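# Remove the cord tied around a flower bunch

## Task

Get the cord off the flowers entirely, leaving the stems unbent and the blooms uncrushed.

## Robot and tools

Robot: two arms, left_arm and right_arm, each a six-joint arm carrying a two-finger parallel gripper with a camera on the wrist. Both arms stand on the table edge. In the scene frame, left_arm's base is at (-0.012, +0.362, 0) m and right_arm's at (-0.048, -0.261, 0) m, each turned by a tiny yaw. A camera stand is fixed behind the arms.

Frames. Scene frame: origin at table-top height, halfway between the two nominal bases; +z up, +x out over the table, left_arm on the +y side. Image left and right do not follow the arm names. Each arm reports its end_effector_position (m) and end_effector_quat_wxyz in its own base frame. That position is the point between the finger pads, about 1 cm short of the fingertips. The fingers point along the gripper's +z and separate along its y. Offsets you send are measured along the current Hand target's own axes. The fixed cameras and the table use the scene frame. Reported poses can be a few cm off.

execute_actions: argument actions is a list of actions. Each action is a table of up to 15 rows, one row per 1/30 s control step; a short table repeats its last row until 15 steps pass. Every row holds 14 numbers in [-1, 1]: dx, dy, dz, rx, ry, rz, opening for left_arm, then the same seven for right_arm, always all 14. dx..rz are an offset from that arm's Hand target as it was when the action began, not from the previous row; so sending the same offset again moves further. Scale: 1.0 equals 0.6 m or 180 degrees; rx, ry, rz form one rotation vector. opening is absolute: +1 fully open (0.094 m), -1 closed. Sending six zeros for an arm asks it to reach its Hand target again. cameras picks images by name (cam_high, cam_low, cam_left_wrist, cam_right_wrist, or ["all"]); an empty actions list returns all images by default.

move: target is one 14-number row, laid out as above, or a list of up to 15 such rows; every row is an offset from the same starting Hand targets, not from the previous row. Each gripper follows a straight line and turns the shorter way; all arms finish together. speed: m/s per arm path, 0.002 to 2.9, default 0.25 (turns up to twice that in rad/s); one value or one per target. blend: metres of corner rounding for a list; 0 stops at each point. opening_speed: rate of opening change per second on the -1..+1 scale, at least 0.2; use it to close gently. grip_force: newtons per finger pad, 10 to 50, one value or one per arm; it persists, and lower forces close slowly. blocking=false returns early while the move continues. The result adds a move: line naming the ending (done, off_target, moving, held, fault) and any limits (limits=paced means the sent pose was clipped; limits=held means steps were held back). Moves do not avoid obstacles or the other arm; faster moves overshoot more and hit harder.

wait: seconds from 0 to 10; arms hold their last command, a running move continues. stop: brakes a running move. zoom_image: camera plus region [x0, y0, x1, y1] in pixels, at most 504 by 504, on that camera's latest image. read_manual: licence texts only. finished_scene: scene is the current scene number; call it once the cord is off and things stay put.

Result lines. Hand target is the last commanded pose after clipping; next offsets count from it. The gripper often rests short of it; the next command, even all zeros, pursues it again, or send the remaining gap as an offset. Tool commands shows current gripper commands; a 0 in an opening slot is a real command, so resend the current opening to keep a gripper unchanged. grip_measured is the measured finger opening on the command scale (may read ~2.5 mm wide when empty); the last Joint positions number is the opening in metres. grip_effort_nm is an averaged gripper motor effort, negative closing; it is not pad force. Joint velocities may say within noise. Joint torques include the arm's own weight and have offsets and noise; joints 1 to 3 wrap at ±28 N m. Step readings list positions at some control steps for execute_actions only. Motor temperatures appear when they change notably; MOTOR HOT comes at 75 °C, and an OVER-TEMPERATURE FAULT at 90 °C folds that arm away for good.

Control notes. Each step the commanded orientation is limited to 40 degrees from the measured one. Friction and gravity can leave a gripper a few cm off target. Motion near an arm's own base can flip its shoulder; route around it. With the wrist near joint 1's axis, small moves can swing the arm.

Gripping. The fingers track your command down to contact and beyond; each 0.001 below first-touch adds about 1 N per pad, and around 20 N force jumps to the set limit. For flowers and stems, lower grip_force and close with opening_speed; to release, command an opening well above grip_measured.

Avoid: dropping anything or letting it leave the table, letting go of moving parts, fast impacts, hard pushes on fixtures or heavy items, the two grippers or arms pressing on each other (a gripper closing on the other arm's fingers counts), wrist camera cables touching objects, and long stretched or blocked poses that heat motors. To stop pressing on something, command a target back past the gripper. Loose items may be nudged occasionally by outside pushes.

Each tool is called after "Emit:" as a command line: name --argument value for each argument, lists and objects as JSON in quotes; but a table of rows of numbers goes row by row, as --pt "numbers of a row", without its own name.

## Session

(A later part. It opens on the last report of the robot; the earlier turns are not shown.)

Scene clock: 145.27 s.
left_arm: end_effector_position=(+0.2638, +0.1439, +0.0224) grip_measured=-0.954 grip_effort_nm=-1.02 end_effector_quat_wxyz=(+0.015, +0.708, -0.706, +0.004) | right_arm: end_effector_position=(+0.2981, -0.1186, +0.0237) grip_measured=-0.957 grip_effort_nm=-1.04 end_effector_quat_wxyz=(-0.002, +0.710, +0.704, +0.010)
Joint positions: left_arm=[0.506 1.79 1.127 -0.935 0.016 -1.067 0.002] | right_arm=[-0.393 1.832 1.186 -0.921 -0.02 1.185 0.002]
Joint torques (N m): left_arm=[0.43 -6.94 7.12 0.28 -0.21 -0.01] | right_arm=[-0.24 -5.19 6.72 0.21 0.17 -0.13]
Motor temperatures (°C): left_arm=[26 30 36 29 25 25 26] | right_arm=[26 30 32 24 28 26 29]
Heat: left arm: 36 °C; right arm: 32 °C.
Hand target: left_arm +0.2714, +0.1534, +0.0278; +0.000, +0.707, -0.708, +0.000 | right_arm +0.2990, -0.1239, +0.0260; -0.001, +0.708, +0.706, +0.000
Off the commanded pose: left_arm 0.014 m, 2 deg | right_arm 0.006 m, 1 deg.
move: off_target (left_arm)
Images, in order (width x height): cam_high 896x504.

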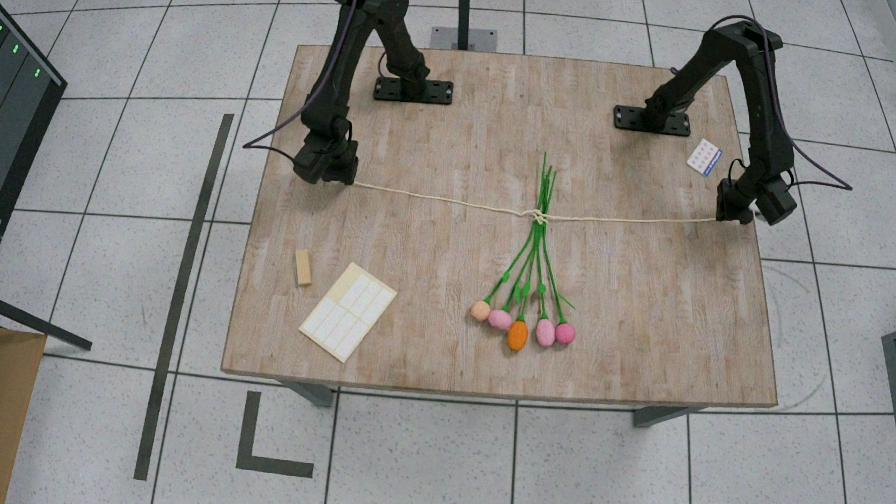

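Emit:
move --pt "0.05 0 0 0 0 0 -1 0.05 0 0.01 0 0 0 -1" --pt "0.05 0 0 0 0 0 -1 0.05 0 0.01 0 0 0 -0.5" --pt "0.05 0 0 0 0 0 -1 0.05 0 -0.15 0 0 0 -0.5" --pt "0.05 0 0 0 0 0 -1 0.42 0.03 -0.22 0 0 0 -0.5" --speed '[0.1,0.1,0.15,0.25]' --cameras '["cam_high","cam_right_wrist"]'

Scene clock: 167.93 s.
left_arm: end_effector_position=(+0.2665, +0.1191, +0.0188) grip_measured=-0.954 grip_effort_nm=-1.02 end_effector_quat_wxyz=(+0.024, +0.705, -0.709, +0.000) | right_arm: end_effector_position=(+0.3170, +0.1317, +0.1560) grip_measured=-0.503 grip_effort_nm=0.12 end_effector_quat_wxyz=(-0.004, +0.701, +0.713, +0.010)
Joint positions: left_arm=[0.427 1.782 1.101 -0.935 0.016 -1.139 0.002] | right_arm=[0.383 1.838 1.73 -1.448 -0.015 1.936 0.023]
Joint torques (N m): left_arm=[-0.28 -10.59 4.67 0.32 -0.2 -0.1] | right_arm=[-0.32 -5.63 7.15 0.1 0.11 0.11]
Heat: left arm: 35 °C; right arm: 34 °C.
Hand target: left_arm +0.2715, +0.1234, +0.0278; +0.000, +0.707, -0.708, +0.000 | right_arm +0.3177, +0.1278, +0.1584; -0.001, +0.708, +0.706, +0.000
Off the commanded pose: left_arm 0.011 m, 3 deg | right_arm 0.005 m, 2 deg.
move: off_target (left_arm)
Images, in order (width x height): cam_high 896x504, cam_right_wrist 896x504.

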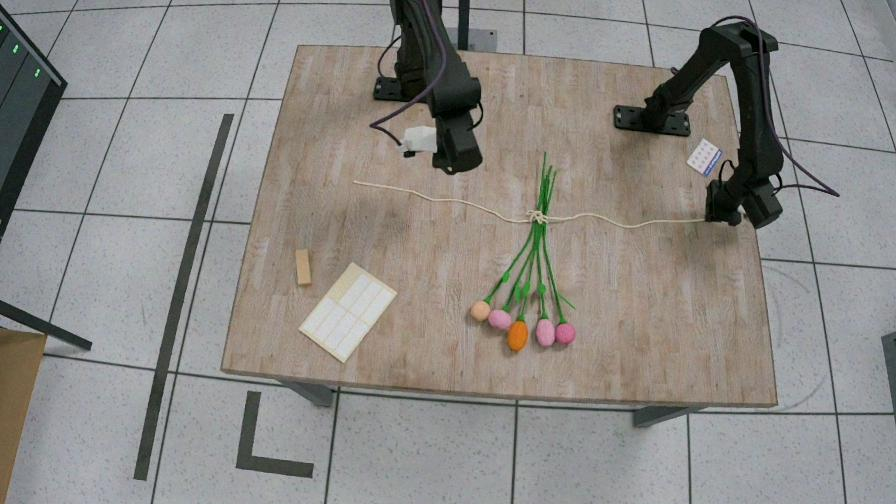

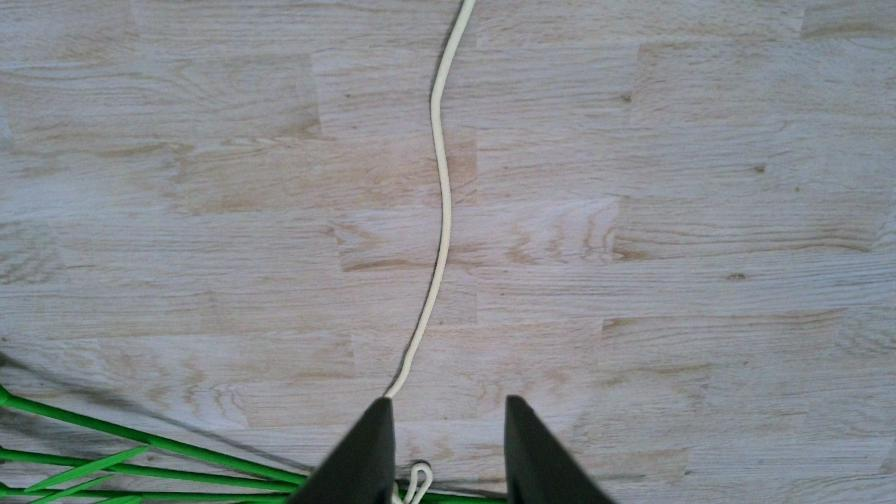

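Emit:
move --target '[0,0,0,0,0,0,-1,0.12,0,0,0,0,0,-0.5]' --cameras '["cam_right_wrist"]'

Emit:
zoom_image --camera "cam_right_wrist" --region '[330, 150, 630, 400]'

Scene clock: 172.63 s.
left_arm: end_effector_position=(+0.2665, +0.1191, +0.0188) grip_measured=-0.954 grip_effort_nm=-1.02 end_effector_quat_wxyz=(+0.024, +0.705, -0.709, +0.000) | right_arm: end_effector_position=(+0.3181, +0.2022, +0.1566) grip_measured=-0.503 grip_effort_nm=0.12 end_effector_quat_wxyz=(-0.007, +0.690, +0.724, +0.011)
Joint positions: left_arm=[0.427 1.782 1.101 -0.935 0.016 -1.139 0.002] | right_arm=[0.555 1.979 1.923 -1.497 -0.019 2.078 0.023]
Joint torques (N m): left_arm=[-0.28 -10.58 4.66 0.32 -0.2 -0.1] | right_arm=[-0.27 -6.56 7.1 0.11 -0.01 0.12]
Heat: left arm: 35 °C; right arm: 34 °C.
Hand target: left_arm +0.2715, +0.1234, +0.0278; +0.000, +0.707, -0.708, +0.000 | right_arm +0.3178, +0.1998, +0.1585; -0.001, +0.708, +0.706, +0.000
Off the commanded pose: left_arm 0.011 m, 3 deg | right_arm 0.003 m, 3 deg.
joint sent to its limit (right arm) — joint 6 (wrist roll), upper limit. The joint targets still meet the commanded pose.
move: off_target (left_arm, right_arm)
Images, in order (width x height): cam_right_wrist 896x504.

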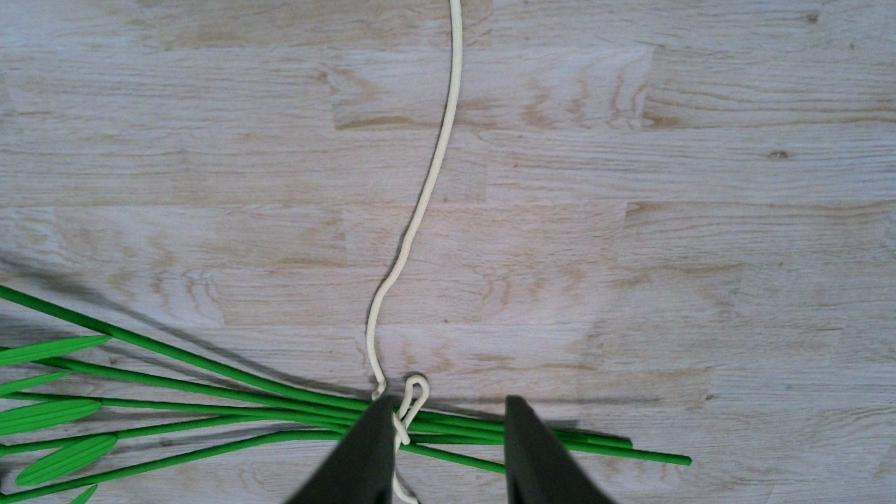

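Scaled by 1.680 from the camera's 896x504 image, which has a finer 1280x720 frame.

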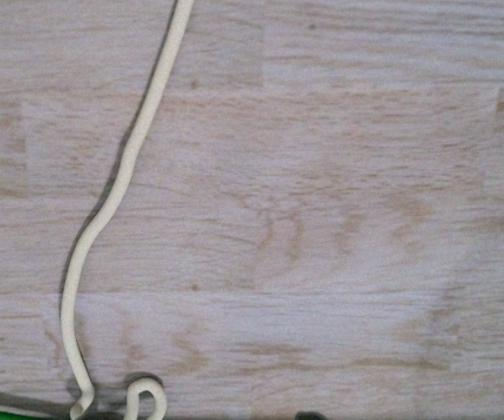

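Emit:
move --target '[0,0,0,0,0,0,-1,0.1,-0.03,-0.05,0,0,-0.2,-0.5]' --cameras '["cam_right_wrist"]'

Emit:
zoom_image --camera "cam_right_wrist" --region '[300, 200, 600, 400]'

Scene clock: 184.60 s.
left_arm: end_effector_position=(+0.2665, +0.1191, +0.0188) grip_measured=-0.954 grip_effort_nm=-1.02 end_effector_quat_wxyz=(+0.024, +0.705, -0.709, +0.000) | right_arm: end_effector_position=(+0.2993, +0.2619, +0.1871) grip_measured=-0.503 grip_effort_nm=0.12 end_effector_quat_wxyz=(+0.012, +0.459, +0.887, +0.054)
Joint positions: left_arm=[0.427 1.782 1.101 -0.935 0.016 -1.139 0.002] | right_arm=[0.708 2.002 2.076 -1.534 -0.019 1.664 0.023]
Joint torques (N m): left_arm=[-0.29 -10.59 4.67 0.32 -0.2 -0.1] | right_arm=[0.21 -6.65 6.95 0.3 0.11 -0.06]
Heat: left arm: 34 °C; right arm: 33 °C.
Hand target: left_arm +0.2715, +0.1234, +0.0278; +0.000, +0.707, -0.708, +0.000 | right_arm +0.2999, +0.2598, +0.1886; -0.001, +0.455, +0.891, +0.001
Off the commanded pose: left_arm 0.011 m, 3 deg | right_arm 0.003 m, 6 deg.
joint sent to its limit (right arm) — joint 4 (wrist pitch), lower limit. The joint targets are off in orientation, not in position.
move: off_target (left_arm, right_arm)
Images, in order (width x height): cam_right_wrist 896x504.

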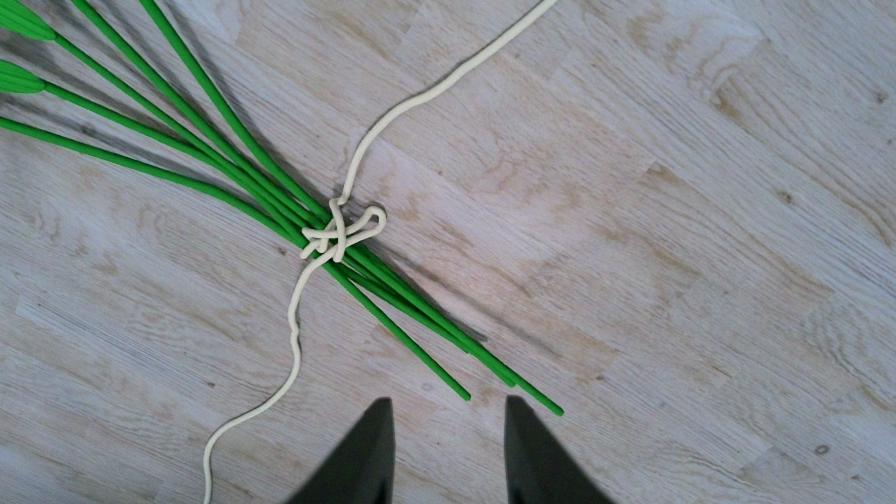

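Scaled by 1.680 from the camera's 896x504 image, which has a finer 1280x720 frame.

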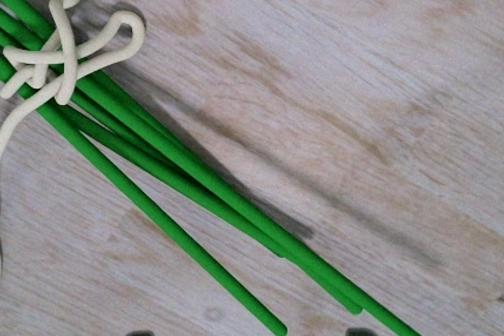

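Emit:
zoom_image --camera "cam_right_wrist" --region '[280, 180, 410, 280]'

Scaled by 3.877 from the camera's 896x504 image, which has a finer 1280x720 frame.

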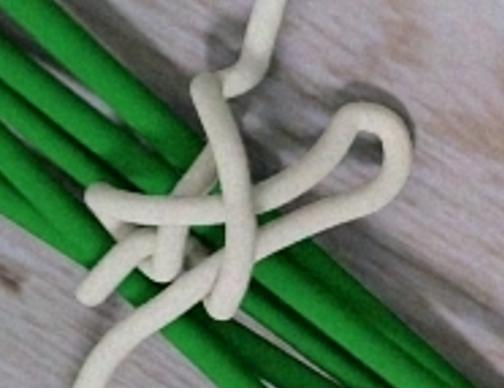

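Emit:
move --target '[-0.1,0,0,0,0,0,-1,0,0,0,0,0,0,-0.5]' --speed 0.05 --cameras '["cam_right_wrist","cam_high"]'

Emit:
zoom_image --camera "cam_right_wrist" --region '[270, 170, 430, 290]'

Scene clock: 198.37 s.
left_arm: end_effector_position=(+0.2644, +0.1738, +0.0226) grip_measured=-0.954 grip_effort_nm=-1.02 end_effector_quat_wxyz=(+0.015, +0.708, -0.706, +0.005) | right_arm: end_effector_position=(+0.2993, +0.2619, +0.1871) grip_measured=-0.503 grip_effort_nm=0.13 end_effector_quat_wxyz=(+0.012, +0.459, +0.887, +0.054)
Joint positions: left_arm=[0.587 1.846 1.199 -0.951 0.015 -0.987 0.002] | right_arm=[0.708 2.002 2.076 -1.534 -0.019 1.663 0.023]
Joint torques (N m): left_arm=[0.31 -7.49 7.15 0.28 -0.2 0.04] | right_arm=[0.14 -6.67 6.99 0.31 0.12 -0.1]
Heat: left arm: 34 °C; right arm: 33 °C.
Hand target: left_arm +0.2716, +0.1834, +0.0279; -0.001, +0.707, -0.707, +0.000 | right_arm +0.2999, +0.2598, +0.1886; -0.001, +0.455, +0.891, +0.001
Off the commanded pose: left_arm 0.013 m, 2 deg | right_arm 0.003 m, 6 deg.
joint sent to its limit (right arm) — joint 4 (wrist pitch), lower limit. The joint targets are off in orientation, not in position.
move: off_target (left_arm, right_arm)
Images, in order (width x height): cam_high 896x504, cam_right_wrist 896x504.

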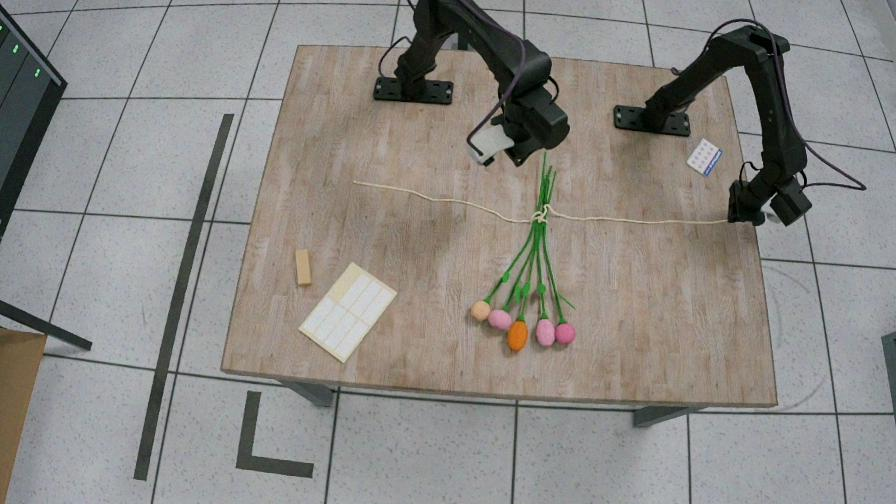

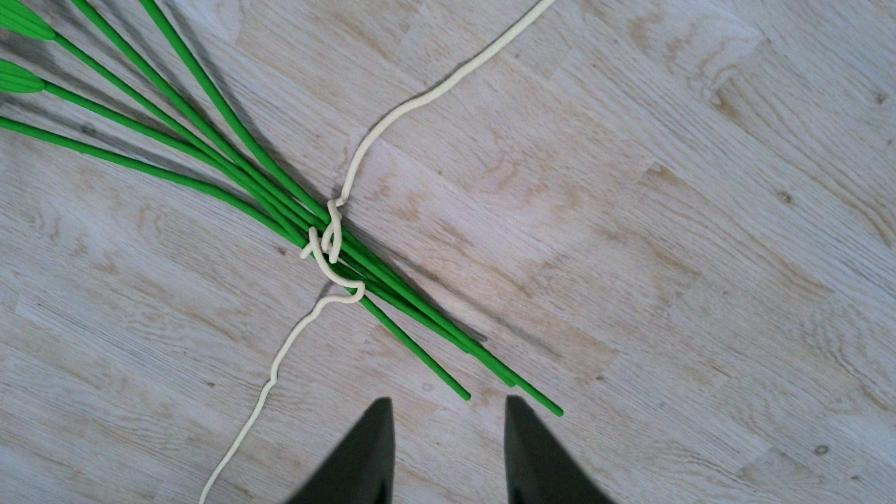

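Scaled by 3.150 from the camera's 896x504 image, which has a finer 1280x720 frame.

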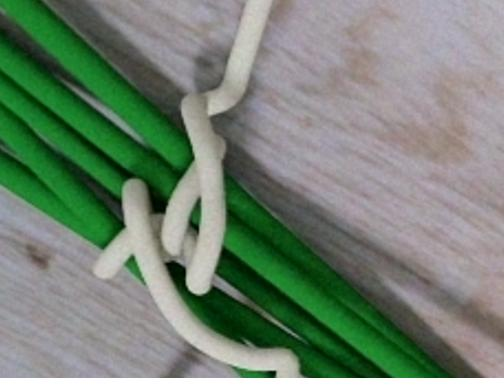

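Emit:
move --target '[-0.12,0,0,0,0,0,-1,0,0,0,0,0,0,-0.5]' --speed 0.05 --cameras '["cam_right_wrist","cam_high"]'

Emit:
zoom_image --camera "cam_right_wrist" --region '[270, 170, 430, 290]'

Scene clock: 204.27 s.
left_arm: end_effector_position=(+0.2659, +0.2442, +0.0226) grip_measured=-0.954 grip_effort_nm=-1.02 end_effector_quat_wxyz=(+0.015, +0.708, -0.706, +0.007) | right_arm: end_effector_position=(+0.2993, +0.2619, +0.1871) grip_measured=-0.503 grip_effort_nm=0.13 end_effector_quat_wxyz=(+0.012, +0.459, +0.887, +0.054)
Joint positions: left_arm=[0.748 2.006 1.422 -1.017 0.015 -0.826 0.002] | right_arm=[0.708 2.002 2.076 -1.534 -0.019 1.663 0.023]
Joint torques (N m): left_arm=[0.42 -8.96 7.35 0.3 -0.19 0.03] | right_arm=[0.18 -6.71 6.98 0.32 0.12 -0.11]
Heat: left arm: 35 °C; right arm: 33 °C.
Hand target: left_arm +0.2716, +0.2555, +0.0279; -0.001, +0.707, -0.708, +0.000 | right_arm +0.2999, +0.2598, +0.1886; -0.001, +0.455, +0.891, +0.001
Off the commanded pose: left_arm 0.014 m, 2 deg | right_arm 0.003 m, 6 deg.
joint sent to its limit (right arm) — joint 4 (wrist pitch), lower limit. The joint targets are off in orientation, not in position.
move: off_target (left_arm, right_arm)
Images, in order (width x height): cam_high 896x504, cam_right_wrist 896x504.

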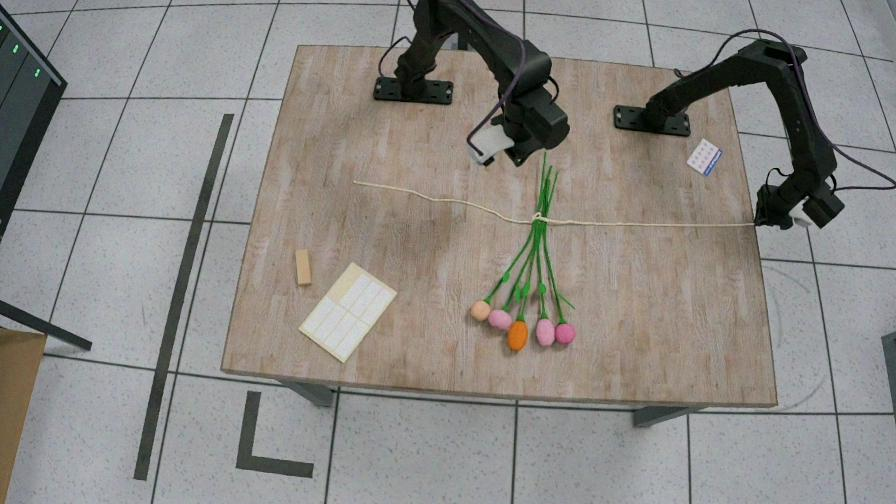

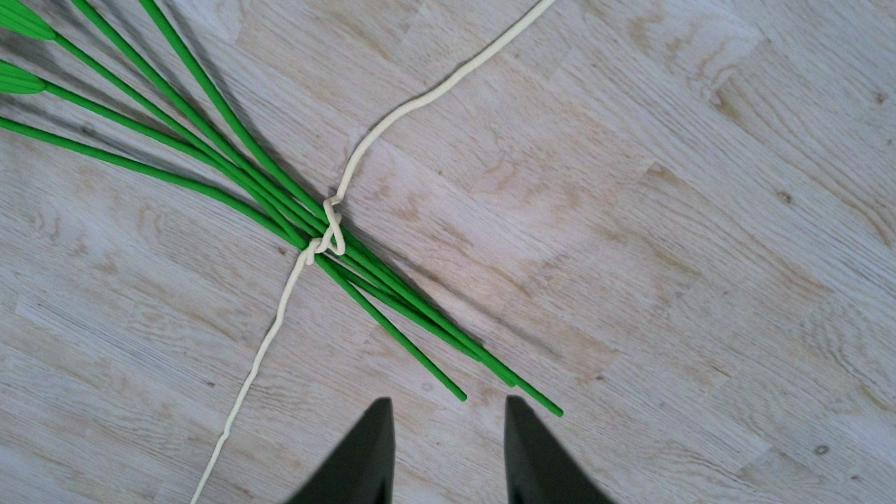

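Scaled by 3.150 from the camera's 896x504 image, which has a finer 1280x720 frame.

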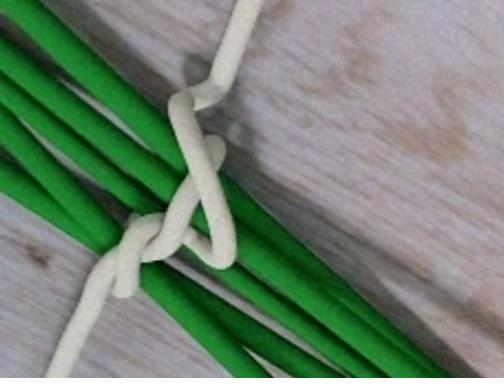

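Emit:
move --target '[0.117,0,0,0,0,0,-1,0.051,0.146,0.187,0,0,0,-0.6]' --speed 0.12 --cameras '["cam_right_wrist","cam_high","cam_left_wrist"]'

Emit:
zoom_image --camera "cam_right_wrist" --region '[300, 250, 600, 450]'

Scene clock: 227.20 s.
left_arm: end_effector_position=(+0.2649, +0.1794, +0.0175) grip_measured=-0.954 grip_effort_nm=-1.02 end_effector_quat_wxyz=(+0.029, +0.705, -0.709, +0.001) | right_arm: end_effector_position=(+0.3535, +0.3383, +0.0747) grip_measured=-0.597 grip_effort_nm=-0.15 end_effector_quat_wxyz=(-0.004, +0.450, +0.893, +0.015)
Joint positions: left_arm=[0.6 1.893 1.239 -0.974 0.013 -0.966 0.002] | right_arm=[0.755 2.538 2.525 -1.533 -0.019 1.689 0.019]
Joint torques (N m): left_arm=[-0.32 -11.99 4.59 0.44 -0.17 -0.13] | right_arm=[0.39 -10.06 6.99 0.13 0.16 0.12]
Heat: left arm: 37 °C; right arm: 33 °C.
Hand target: left_arm +0.2715, +0.1852, +0.0278; +0.000, +0.707, -0.708, +0.000 | right_arm +0.3529, +0.3361, +0.0766; -0.001, +0.455, +0.891, +0.001
Off the commanded pose: left_arm 0.014 m, 3 deg | right_arm 0.003 m, 2 deg.
joint sent to its limit (right arm) — joint 4 (wrist pitch), lower limit. The joint targets still meet the commanded pose.
move: off_target (left_arm)
Images, in order (width x height): cam_high 896x504, cam_left_wrist 896x504, cam_right_wrist 896x504.

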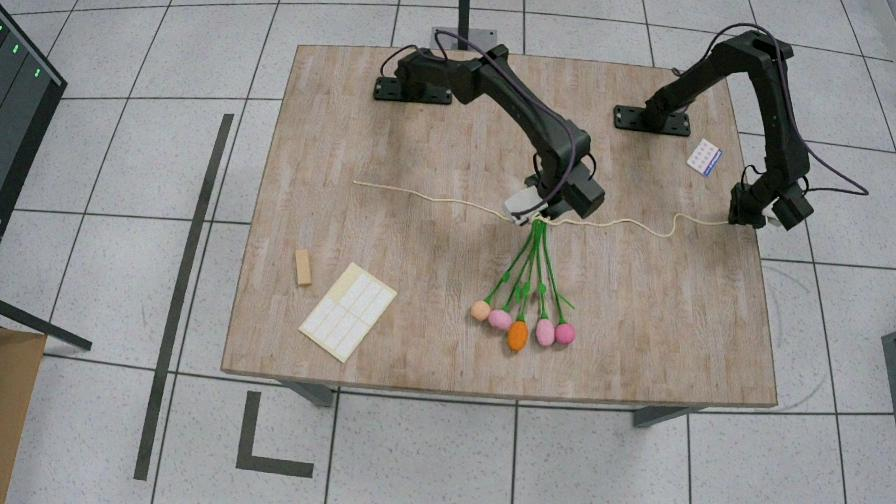

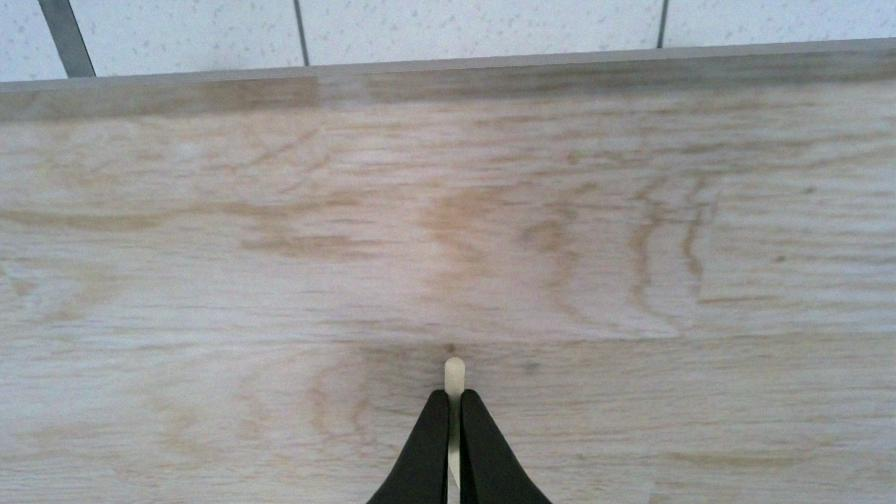

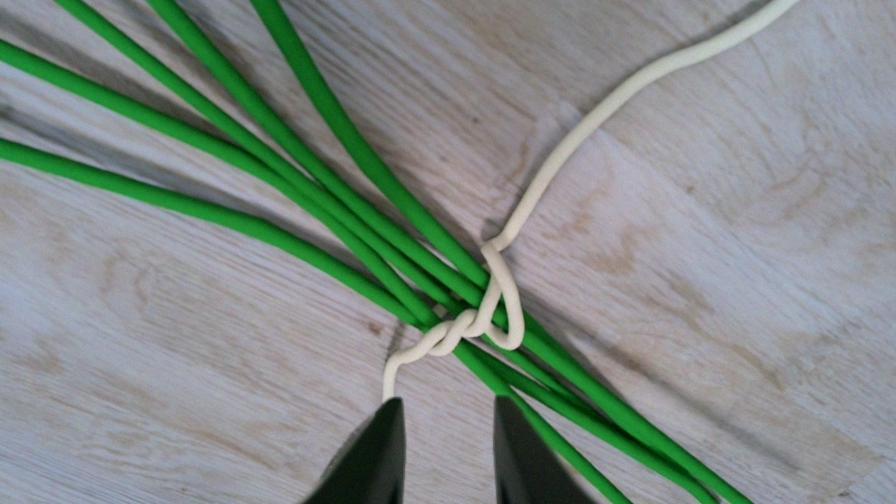

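Scaled by 1.680 from the camera's 896x504 image, which has a finer 1280x720 frame.

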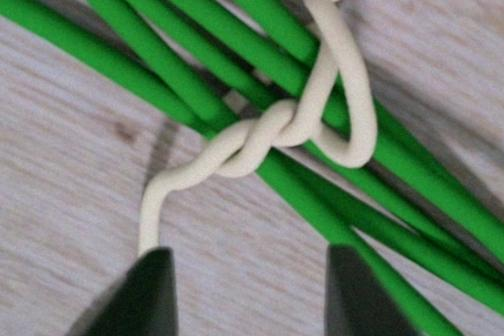

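Emit:
move --target '[0,0,0,0,0,0,-1,0.021,-0.027,0.075,0,0,0,-0.5]' --speed 0.06 --cameras '["cam_right_wrist"]'

Emit:
zoom_image --camera "cam_right_wrist" --region '[330, 320, 590, 500]'

Scene clock: 243.47 s.
left_arm: end_effector_position=(+0.2649, +0.1794, +0.0175) grip_measured=-0.954 grip_effort_nm=-1.02 end_effector_quat_wxyz=(+0.029, +0.705, -0.708, +0.001) | right_arm: end_effector_position=(+0.3319, +0.3348, +0.0275) grip_measured=-0.502 grip_effort_nm=0.12 end_effector_quat_wxyz=(-0.010, +0.452, +0.892, -0.008)
Joint positions: left_arm=[0.6 1.893 1.239 -0.974 0.013 -0.966 0.002] | right_arm=[0.782 2.458 2.189 -1.322 -0.015 1.72 0.023]
Joint torques (N m): left_arm=[-0.29 -11.97 4.6 0.4 -0.17 -0.11] | right_arm=[0.62 -11.81 3.79 0.51 0.11 0.09]
Heat: left arm: 35 °C; right arm: 34 °C.
Hand target: left_arm +0.2715, +0.1853, +0.0278; +0.000, +0.707, -0.707, +0.000 | right_arm +0.3322, +0.3371, +0.0315; -0.001, +0.455, +0.891, +0.001
Off the commanded pose: left_arm 0.014 m, 3 deg | right_arm 0.005 m, 1 deg.
move: off_target (left_arm)
Images, in order (width x height): cam_right_wrist 896x504.

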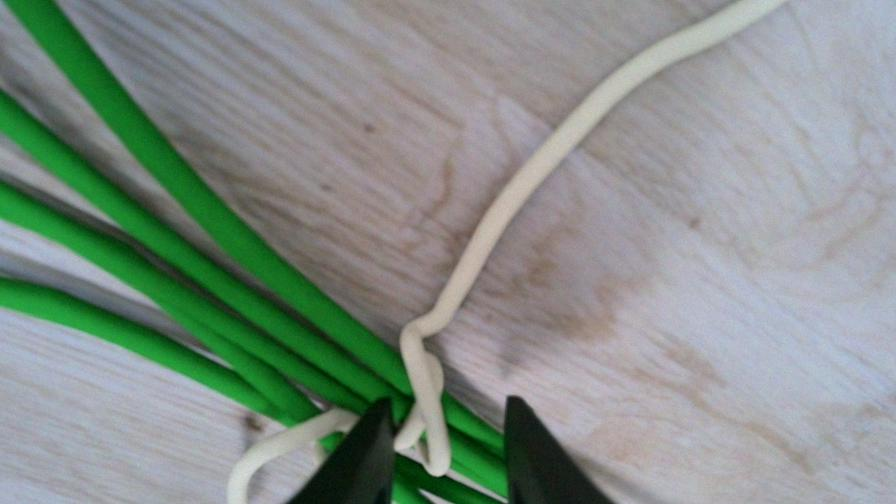

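Scaled by 1.938 from the camera's 896x504 image, which has a finer 1280x720 frame.

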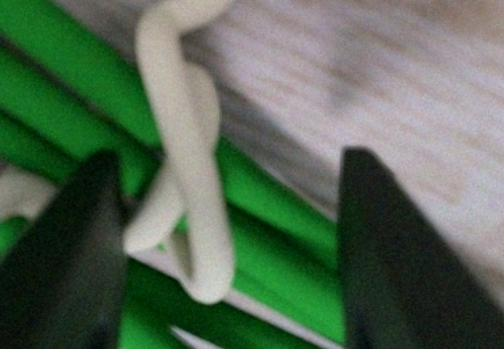

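Emit:
move --target '[0,0,0,0,0,0,-1,0.004,0.01,0.01,0,0,0,-0.65]' --speed 0.04 --cameras '["cam_right_wrist"]'

Emit:
zoom_image --camera "cam_right_wrist" --region '[330, 320, 590, 500]'

Scene clock: 250.47 s.
left_arm: end_effector_position=(+0.2649, +0.1794, +0.0175) grip_measured=-0.954 grip_effort_nm=-1.02 end_effector_quat_wxyz=(+0.029, +0.705, -0.708, +0.001) | right_arm: end_effector_position=(+0.3334, +0.3369, +0.0280) grip_measured=-0.647 grip_effort_nm=-0.15 end_effector_quat_wxyz=(-0.007, +0.453, +0.892, -0.003)
Joint positions: left_arm=[0.6 1.893 1.239 -0.974 0.013 -0.966 0.002] | right_arm=[0.784 2.458 2.19 -1.314 -0.012 1.723 0.017]
Joint torques (N m): left_arm=[-0.29 -11.99 4.59 0.4 -0.17 -0.11] | right_arm=[0.7 -9.32 6.57 0.41 0.06 0.14]
Heat: left arm: 35 °C; right arm: 34 °C.
Hand target: left_arm +0.2715, +0.1853, +0.0278; +0.000, +0.707, -0.707, +0.000 | right_arm +0.3358, +0.3424, +0.0255; -0.001, +0.455, +0.891, +0.001
Off the commanded pose: left_arm 0.014 m, 3 deg | right_arm 0.007 m, 1 deg.
move: off_target (left_arm)
Images, in order (width x height): cam_right_wrist 896x504.

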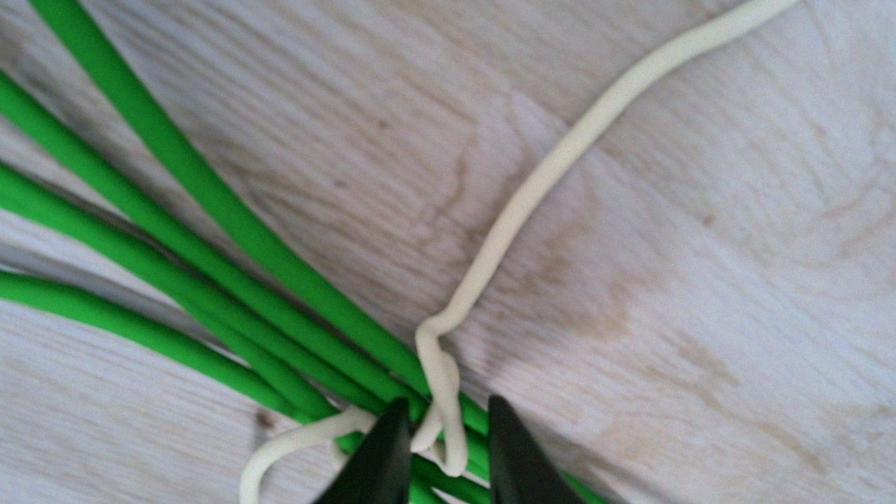

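Scaled by 1.938 from the camera's 896x504 image, which has a finer 1280x720 frame.

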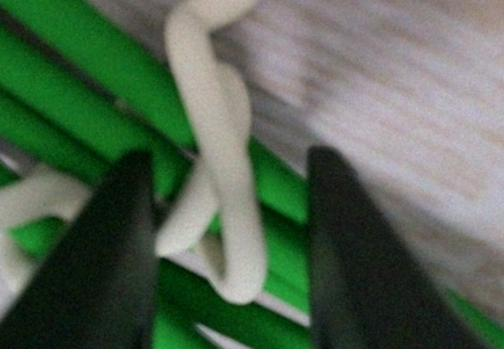

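Emit:
move --target '[0,0,0,0,0,0,-1,0.003,-0.003,0.009,0,0,0,-0.65]' --speed 0.03 --cameras '["cam_right_wrist"]'

Emit:
zoom_image --camera "cam_right_wrist" --region '[330, 320, 590, 500]'

Scene clock: 255.73 s.
left_arm: end_effector_position=(+0.2649, +0.1794, +0.0175) grip_measured=-0.954 grip_effort_nm=-1.02 end_effector_quat_wxyz=(+0.029, +0.705, -0.708, +0.001) | right_arm: end_effector_position=(+0.3332, +0.3377, +0.0280) grip_measured=-0.647 grip_effort_nm=-0.15 end_effector_quat_wxyz=(-0.005, +0.453, +0.891, -0.003)
Joint positions: left_arm=[0.6 1.893 1.239 -0.974 0.013 -0.966 0.002] | right_arm=[0.787 2.458 2.19 -1.312 -0.008 1.727 0.017]
Joint torques (N m): left_arm=[-0.31 -11.97 4.57 0.41 -0.17 -0.1] | right_arm=[0.87 -9.85 4.1 0.62 0.03 0.08]
Motor temperatures (°C): left_arm=[26 35 35 29 25 25 27] | right_arm=[26 33 33 24 28 26 28]
Heat: left arm: 35 °C; right arm: 33 °C.
Hand target: left_arm +0.2715, +0.1853, +0.0278; +0.000, +0.707, -0.707, +0.000 | right_arm +0.3332, +0.3429, +0.0201; -0.001, +0.455, +0.891, +0.001
Off the commanded pose: left_arm 0.014 m, 3 deg | right_arm 0.009 m, 1 deg.
move: off_target (left_arm)
Images, in order (width x height): cam_right_wrist 896x504.

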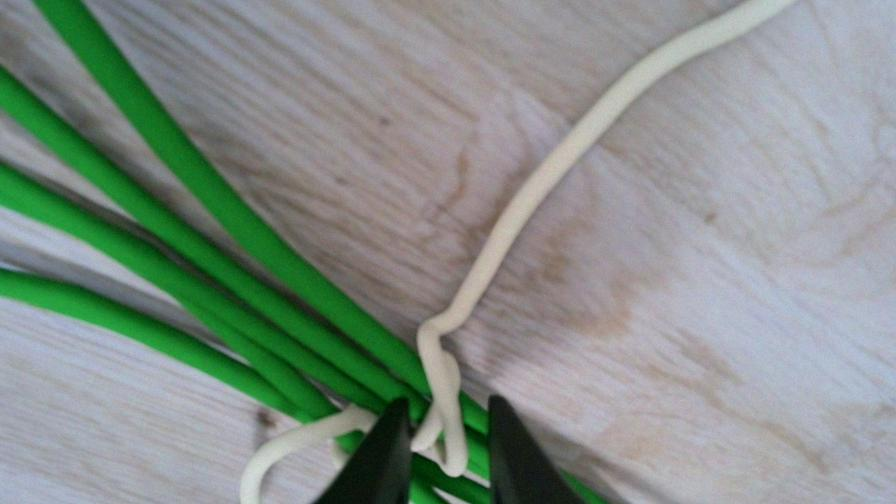

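Scaled by 1.938 from the camera's 896x504 image, which has a finer 1280x720 frame.

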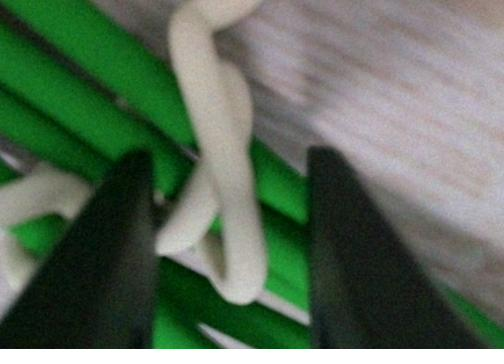

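Emit:
move --target '[0,0,0,0,0,0,-1,0,0,-0.007,0,0,0,-1]' --speed 0.03 --opening_speed 0.3 --cameras '["cam_right_wrist"]'

Emit:
zoom_image --camera "cam_right_wrist" --region '[330, 320, 590, 500]'

Scene clock: 262.30 s.
left_arm: end_effector_position=(+0.2649, +0.1794, +0.0175) grip_measured=-0.954 grip_effort_nm=-1.02 end_effector_quat_wxyz=(+0.029, +0.705, -0.708, +0.001) | right_arm: end_effector_position=(+0.3337, +0.3408, +0.0279) grip_measured=-0.944 grip_effort_nm=-1.01 end_effector_quat_wxyz=(-0.004, +0.452, +0.892, +0.002)
Joint positions: left_arm=[0.6 1.893 1.239 -0.974 0.013 -0.966 0.002] | right_arm=[0.791 2.458 2.19 -1.302 -0.008 1.73 0.003]
Joint torques (N m): left_arm=[-0.31 -11.99 4.59 0.41 -0.17 -0.09] | right_arm=[0.47 -9.89 5.12 0.4 0.04 0.09]
Heat: left arm: 35 °C; right arm: 33 °C.
Hand target: left_arm +0.2715, +0.1853, +0.0278; +0.000, +0.707, -0.707, +0.000 | right_arm +0.3332, +0.3428, +0.0243; -0.001, +0.455, +0.890, +0.000
Off the commanded pose: left_arm 0.014 m, 3 deg | right_arm 0.004 m, 0 deg.
move: off_target (left_arm)
Images, in order (width x height): cam_right_wrist 896x504.

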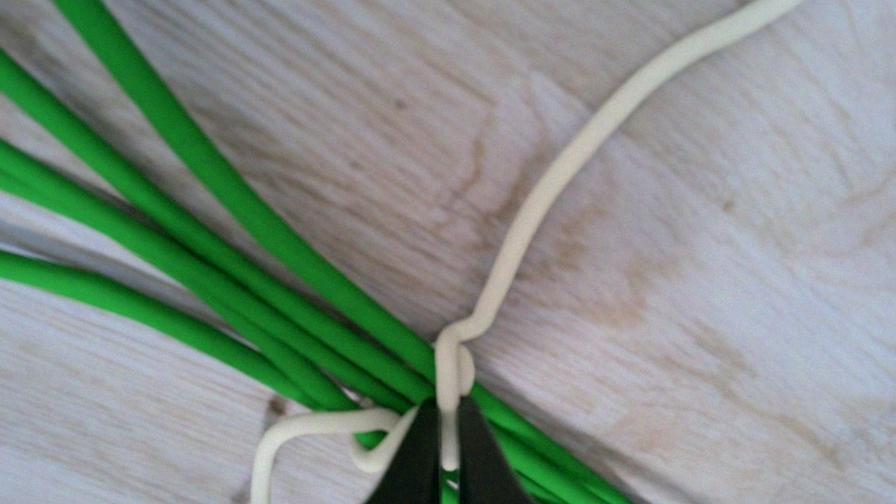

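Scaled by 1.938 from the camera's 896x504 image, which has a finer 1280x720 frame.

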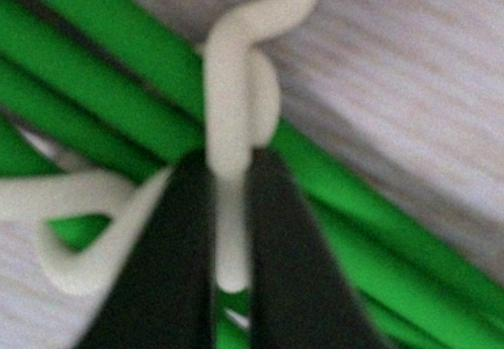

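Emit:
move --target '[0,0,0,0,0,0,-1,0.058,-0.061,-0.015,0,0,0,-1]' --speed 0.04 --cameras '["cam_right_wrist","cam_high"]'

Emit:
zoom_image --camera "cam_high" --region '[440, 140, 680, 360]'

Scene clock: 273.93 s.
left_arm: end_effector_position=(+0.2649, +0.1794, +0.0175) grip_measured=-0.954 grip_effort_nm=-1.02 end_effector_quat_wxyz=(+0.029, +0.705, -0.708, +0.001) | right_arm: end_effector_position=(+0.2899, +0.3486, +0.0276) grip_measured=-0.945 grip_effort_nm=-1.04 end_effector_quat_wxyz=(+0.003, +0.453, +0.892, -0.002)
Joint positions: left_arm=[0.6 1.893 1.239 -0.974 0.013 -0.966 0.002] | right_arm=[0.878 2.342 1.983 -1.215 0.007 1.817 0.003]
Joint torques (N m): left_arm=[-0.31 -11.97 4.6 0.4 -0.17 -0.1] | right_arm=[0.73 -11.6 3.75 0.3 -0.13 0.1]
Heat: left arm: 35 °C; right arm: 33 °C.
Hand target: left_arm +0.2715, +0.1853, +0.0278; +0.000, +0.707, -0.707, +0.000 | right_arm +0.2832, +0.3495, +0.0334; -0.001, +0.455, +0.891, +0.001
Off the commanded pose: left_arm 0.014 m, 3 deg | right_arm 0.009 m, 1 deg.
move: off_target (left_arm)
Images, in order (width x height): cam_high 896x504, cam_right_wrist 896x504.

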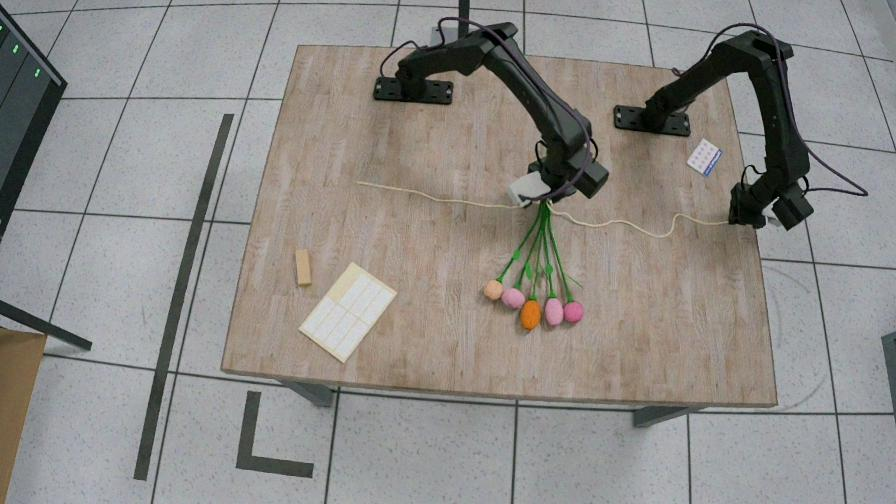

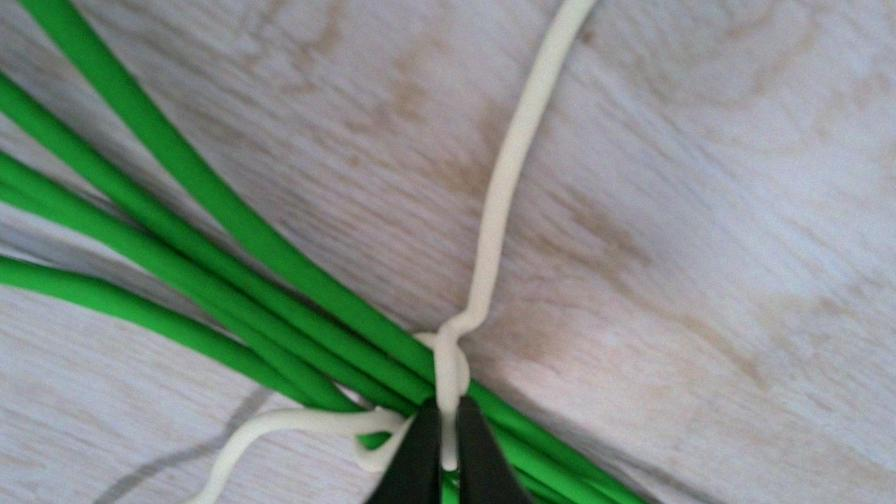

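Scaled by 2.100 from the camera's 896x504 image, which has a finer 1280x720 frame.

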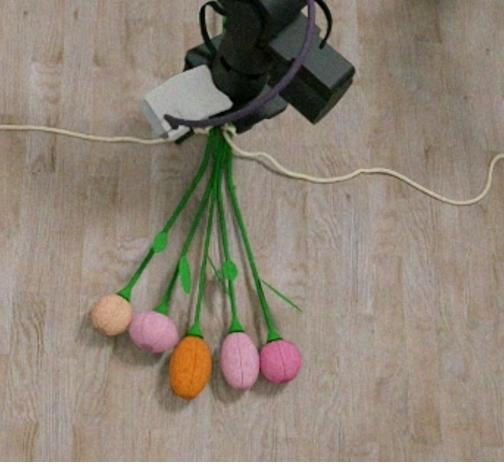

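Emit:
move --pt "0 0 0 0 0 0 -1 0 0 0.005 0 0 0 -0.6" --pt "0 0 0 0 0 0 -1 -0.05 0.02 -0.08 0 0 0 -0.6" --speed 0.1 --cameras '["cam_right_wrist"]'

Emit:
zoom_image --camera "cam_right_wrist" --region '[330, 220, 590, 400]'

Scene clock: 283.73 s.
left_arm: end_effector_position=(+0.2649, +0.1794, +0.0175) grip_measured=-0.954 grip_effort_nm=-1.02 end_effector_quat_wxyz=(+0.029, +0.705, -0.708, +0.001) | right_arm: end_effector_position=(+0.3113, +0.3326, +0.0753) grip_measured=-0.603 grip_effort_nm=0.13 end_effector_quat_wxyz=(+0.000, +0.458, +0.889, +0.002)
Joint positions: left_arm=[0.6 1.893 1.239 -0.974 0.013 -0.966 0.002] | right_arm=[0.816 2.338 2.167 -1.396 -0.001 1.767 0.019]
Joint torques (N m): left_arm=[-0.31 -11.96 4.57 0.41 -0.17 -0.1] | right_arm=[0.03 -9.84 7.05 0.1 -0.05 -0.08]
Heat: left arm: 36 °C; right arm: 35 °C.
Hand target: left_arm +0.2715, +0.1853, +0.0278; +0.000, +0.707, -0.707, +0.000 | right_arm +0.3106, +0.3323, +0.0815; -0.001, +0.455, +0.891, +0.001
Off the commanded pose: left_arm 0.014 m, 3 deg | right_arm 0.006 m, 0 deg.
move: off_target (left_arm)
Images, in order (width x height): cam_right_wrist 896x504.

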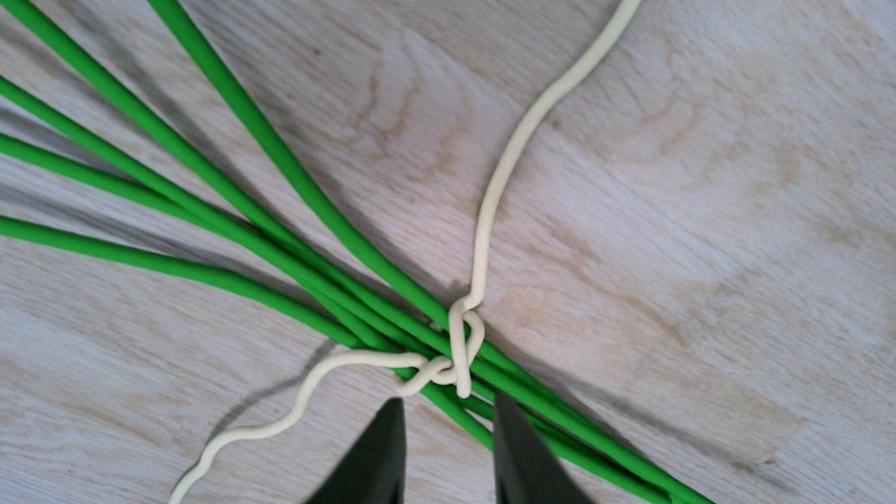

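Scaled by 1.938 from the camera's 896x504 image, which has a finer 1280x720 frame.

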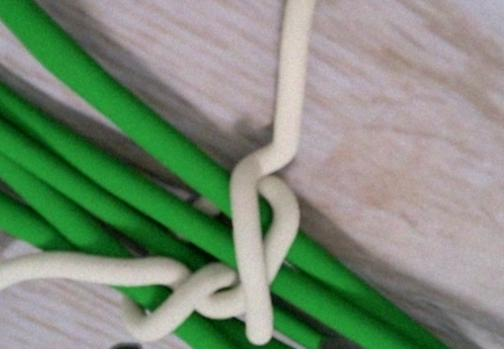

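Emit:
move --target '[0,0,0,0,0,0,-1,0.075,0.021,-0.03,0,0,-0.694,-0.6]' --cameras '["cam_right_wrist","cam_high"]'

Emit:
zoom_image --camera "cam_right_wrist" --region '[330, 270, 590, 450]'

Scene clock: 311.43 s.
left_arm: end_effector_position=(+0.2649, +0.1794, +0.0175) grip_measured=-0.954 grip_effort_nm=-1.02 end_effector_quat_wxyz=(+0.029, +0.705, -0.708, +0.001) | right_arm: end_effector_position=(+0.2956, +0.3740, +0.1005) grip_measured=-0.603 grip_effort_nm=0.12 end_effector_quat_wxyz=(+0.019, -0.573, +0.820, +0.006)
Joint positions: left_arm=[0.6 1.893 1.239 -0.974 0.013 -0.966 0.002] | right_arm=[0.9 2.445 2.457 -1.542 -0.001 -0.32 0.019]
Joint torques (N m): left_arm=[-0.28 -11.97 4.6 0.41 -0.17 -0.1] | right_arm=[0.38 -9.09 7.09 0.24 -0.05 -0.18]
Heat: left arm: 36 °C; right arm: 37 °C.
Hand target: left_arm +0.2715, +0.1853, +0.0278; +0.000, +0.707, -0.707, +0.000 | right_arm +0.2944, +0.3760, +0.0994; +0.000, -0.579, +0.815, +0.001
Off the commanded pose: left_arm 0.014 m, 3 deg | right_arm 0.003 m, 2 deg.
joint sent to its limit (right arm) — joint 4 (wrist pitch), lower limit. The joint targets still meet the commanded pose.
move: off_target (left_arm)
Images, in order (width x height): cam_high 896x504, cam_right_wrist 896x504.

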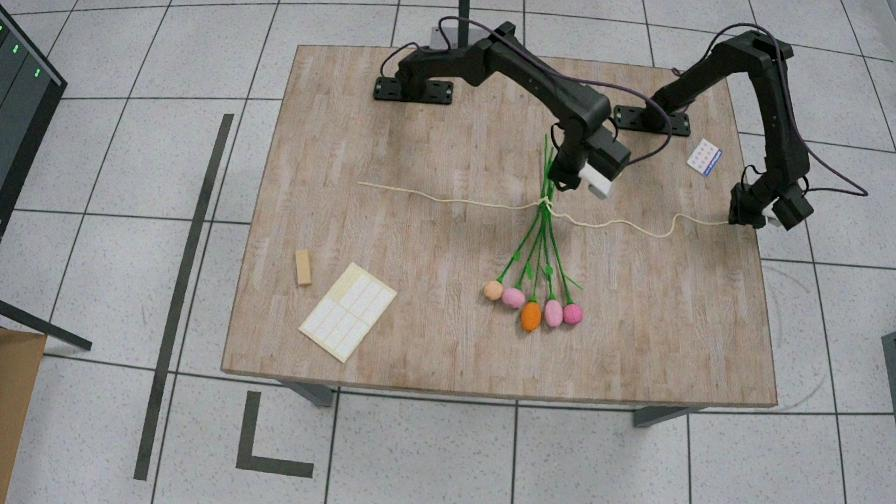

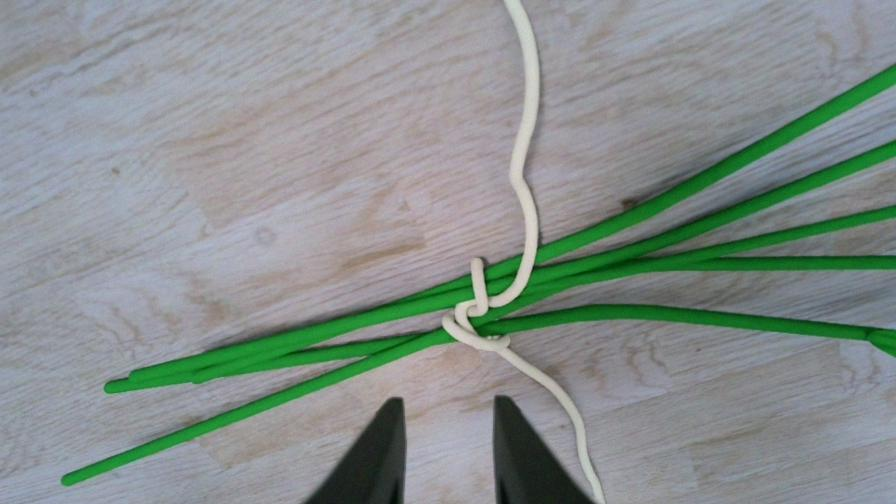

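Scaled by 1.938 from the camera's 896x504 image, which has a finer 1280x720 frame.

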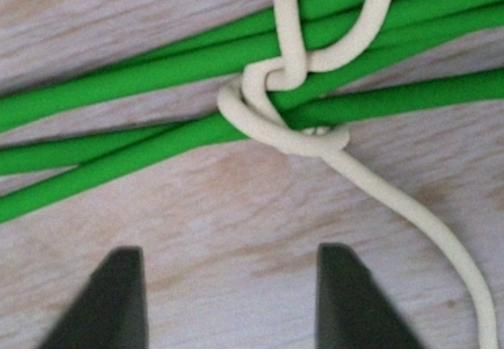

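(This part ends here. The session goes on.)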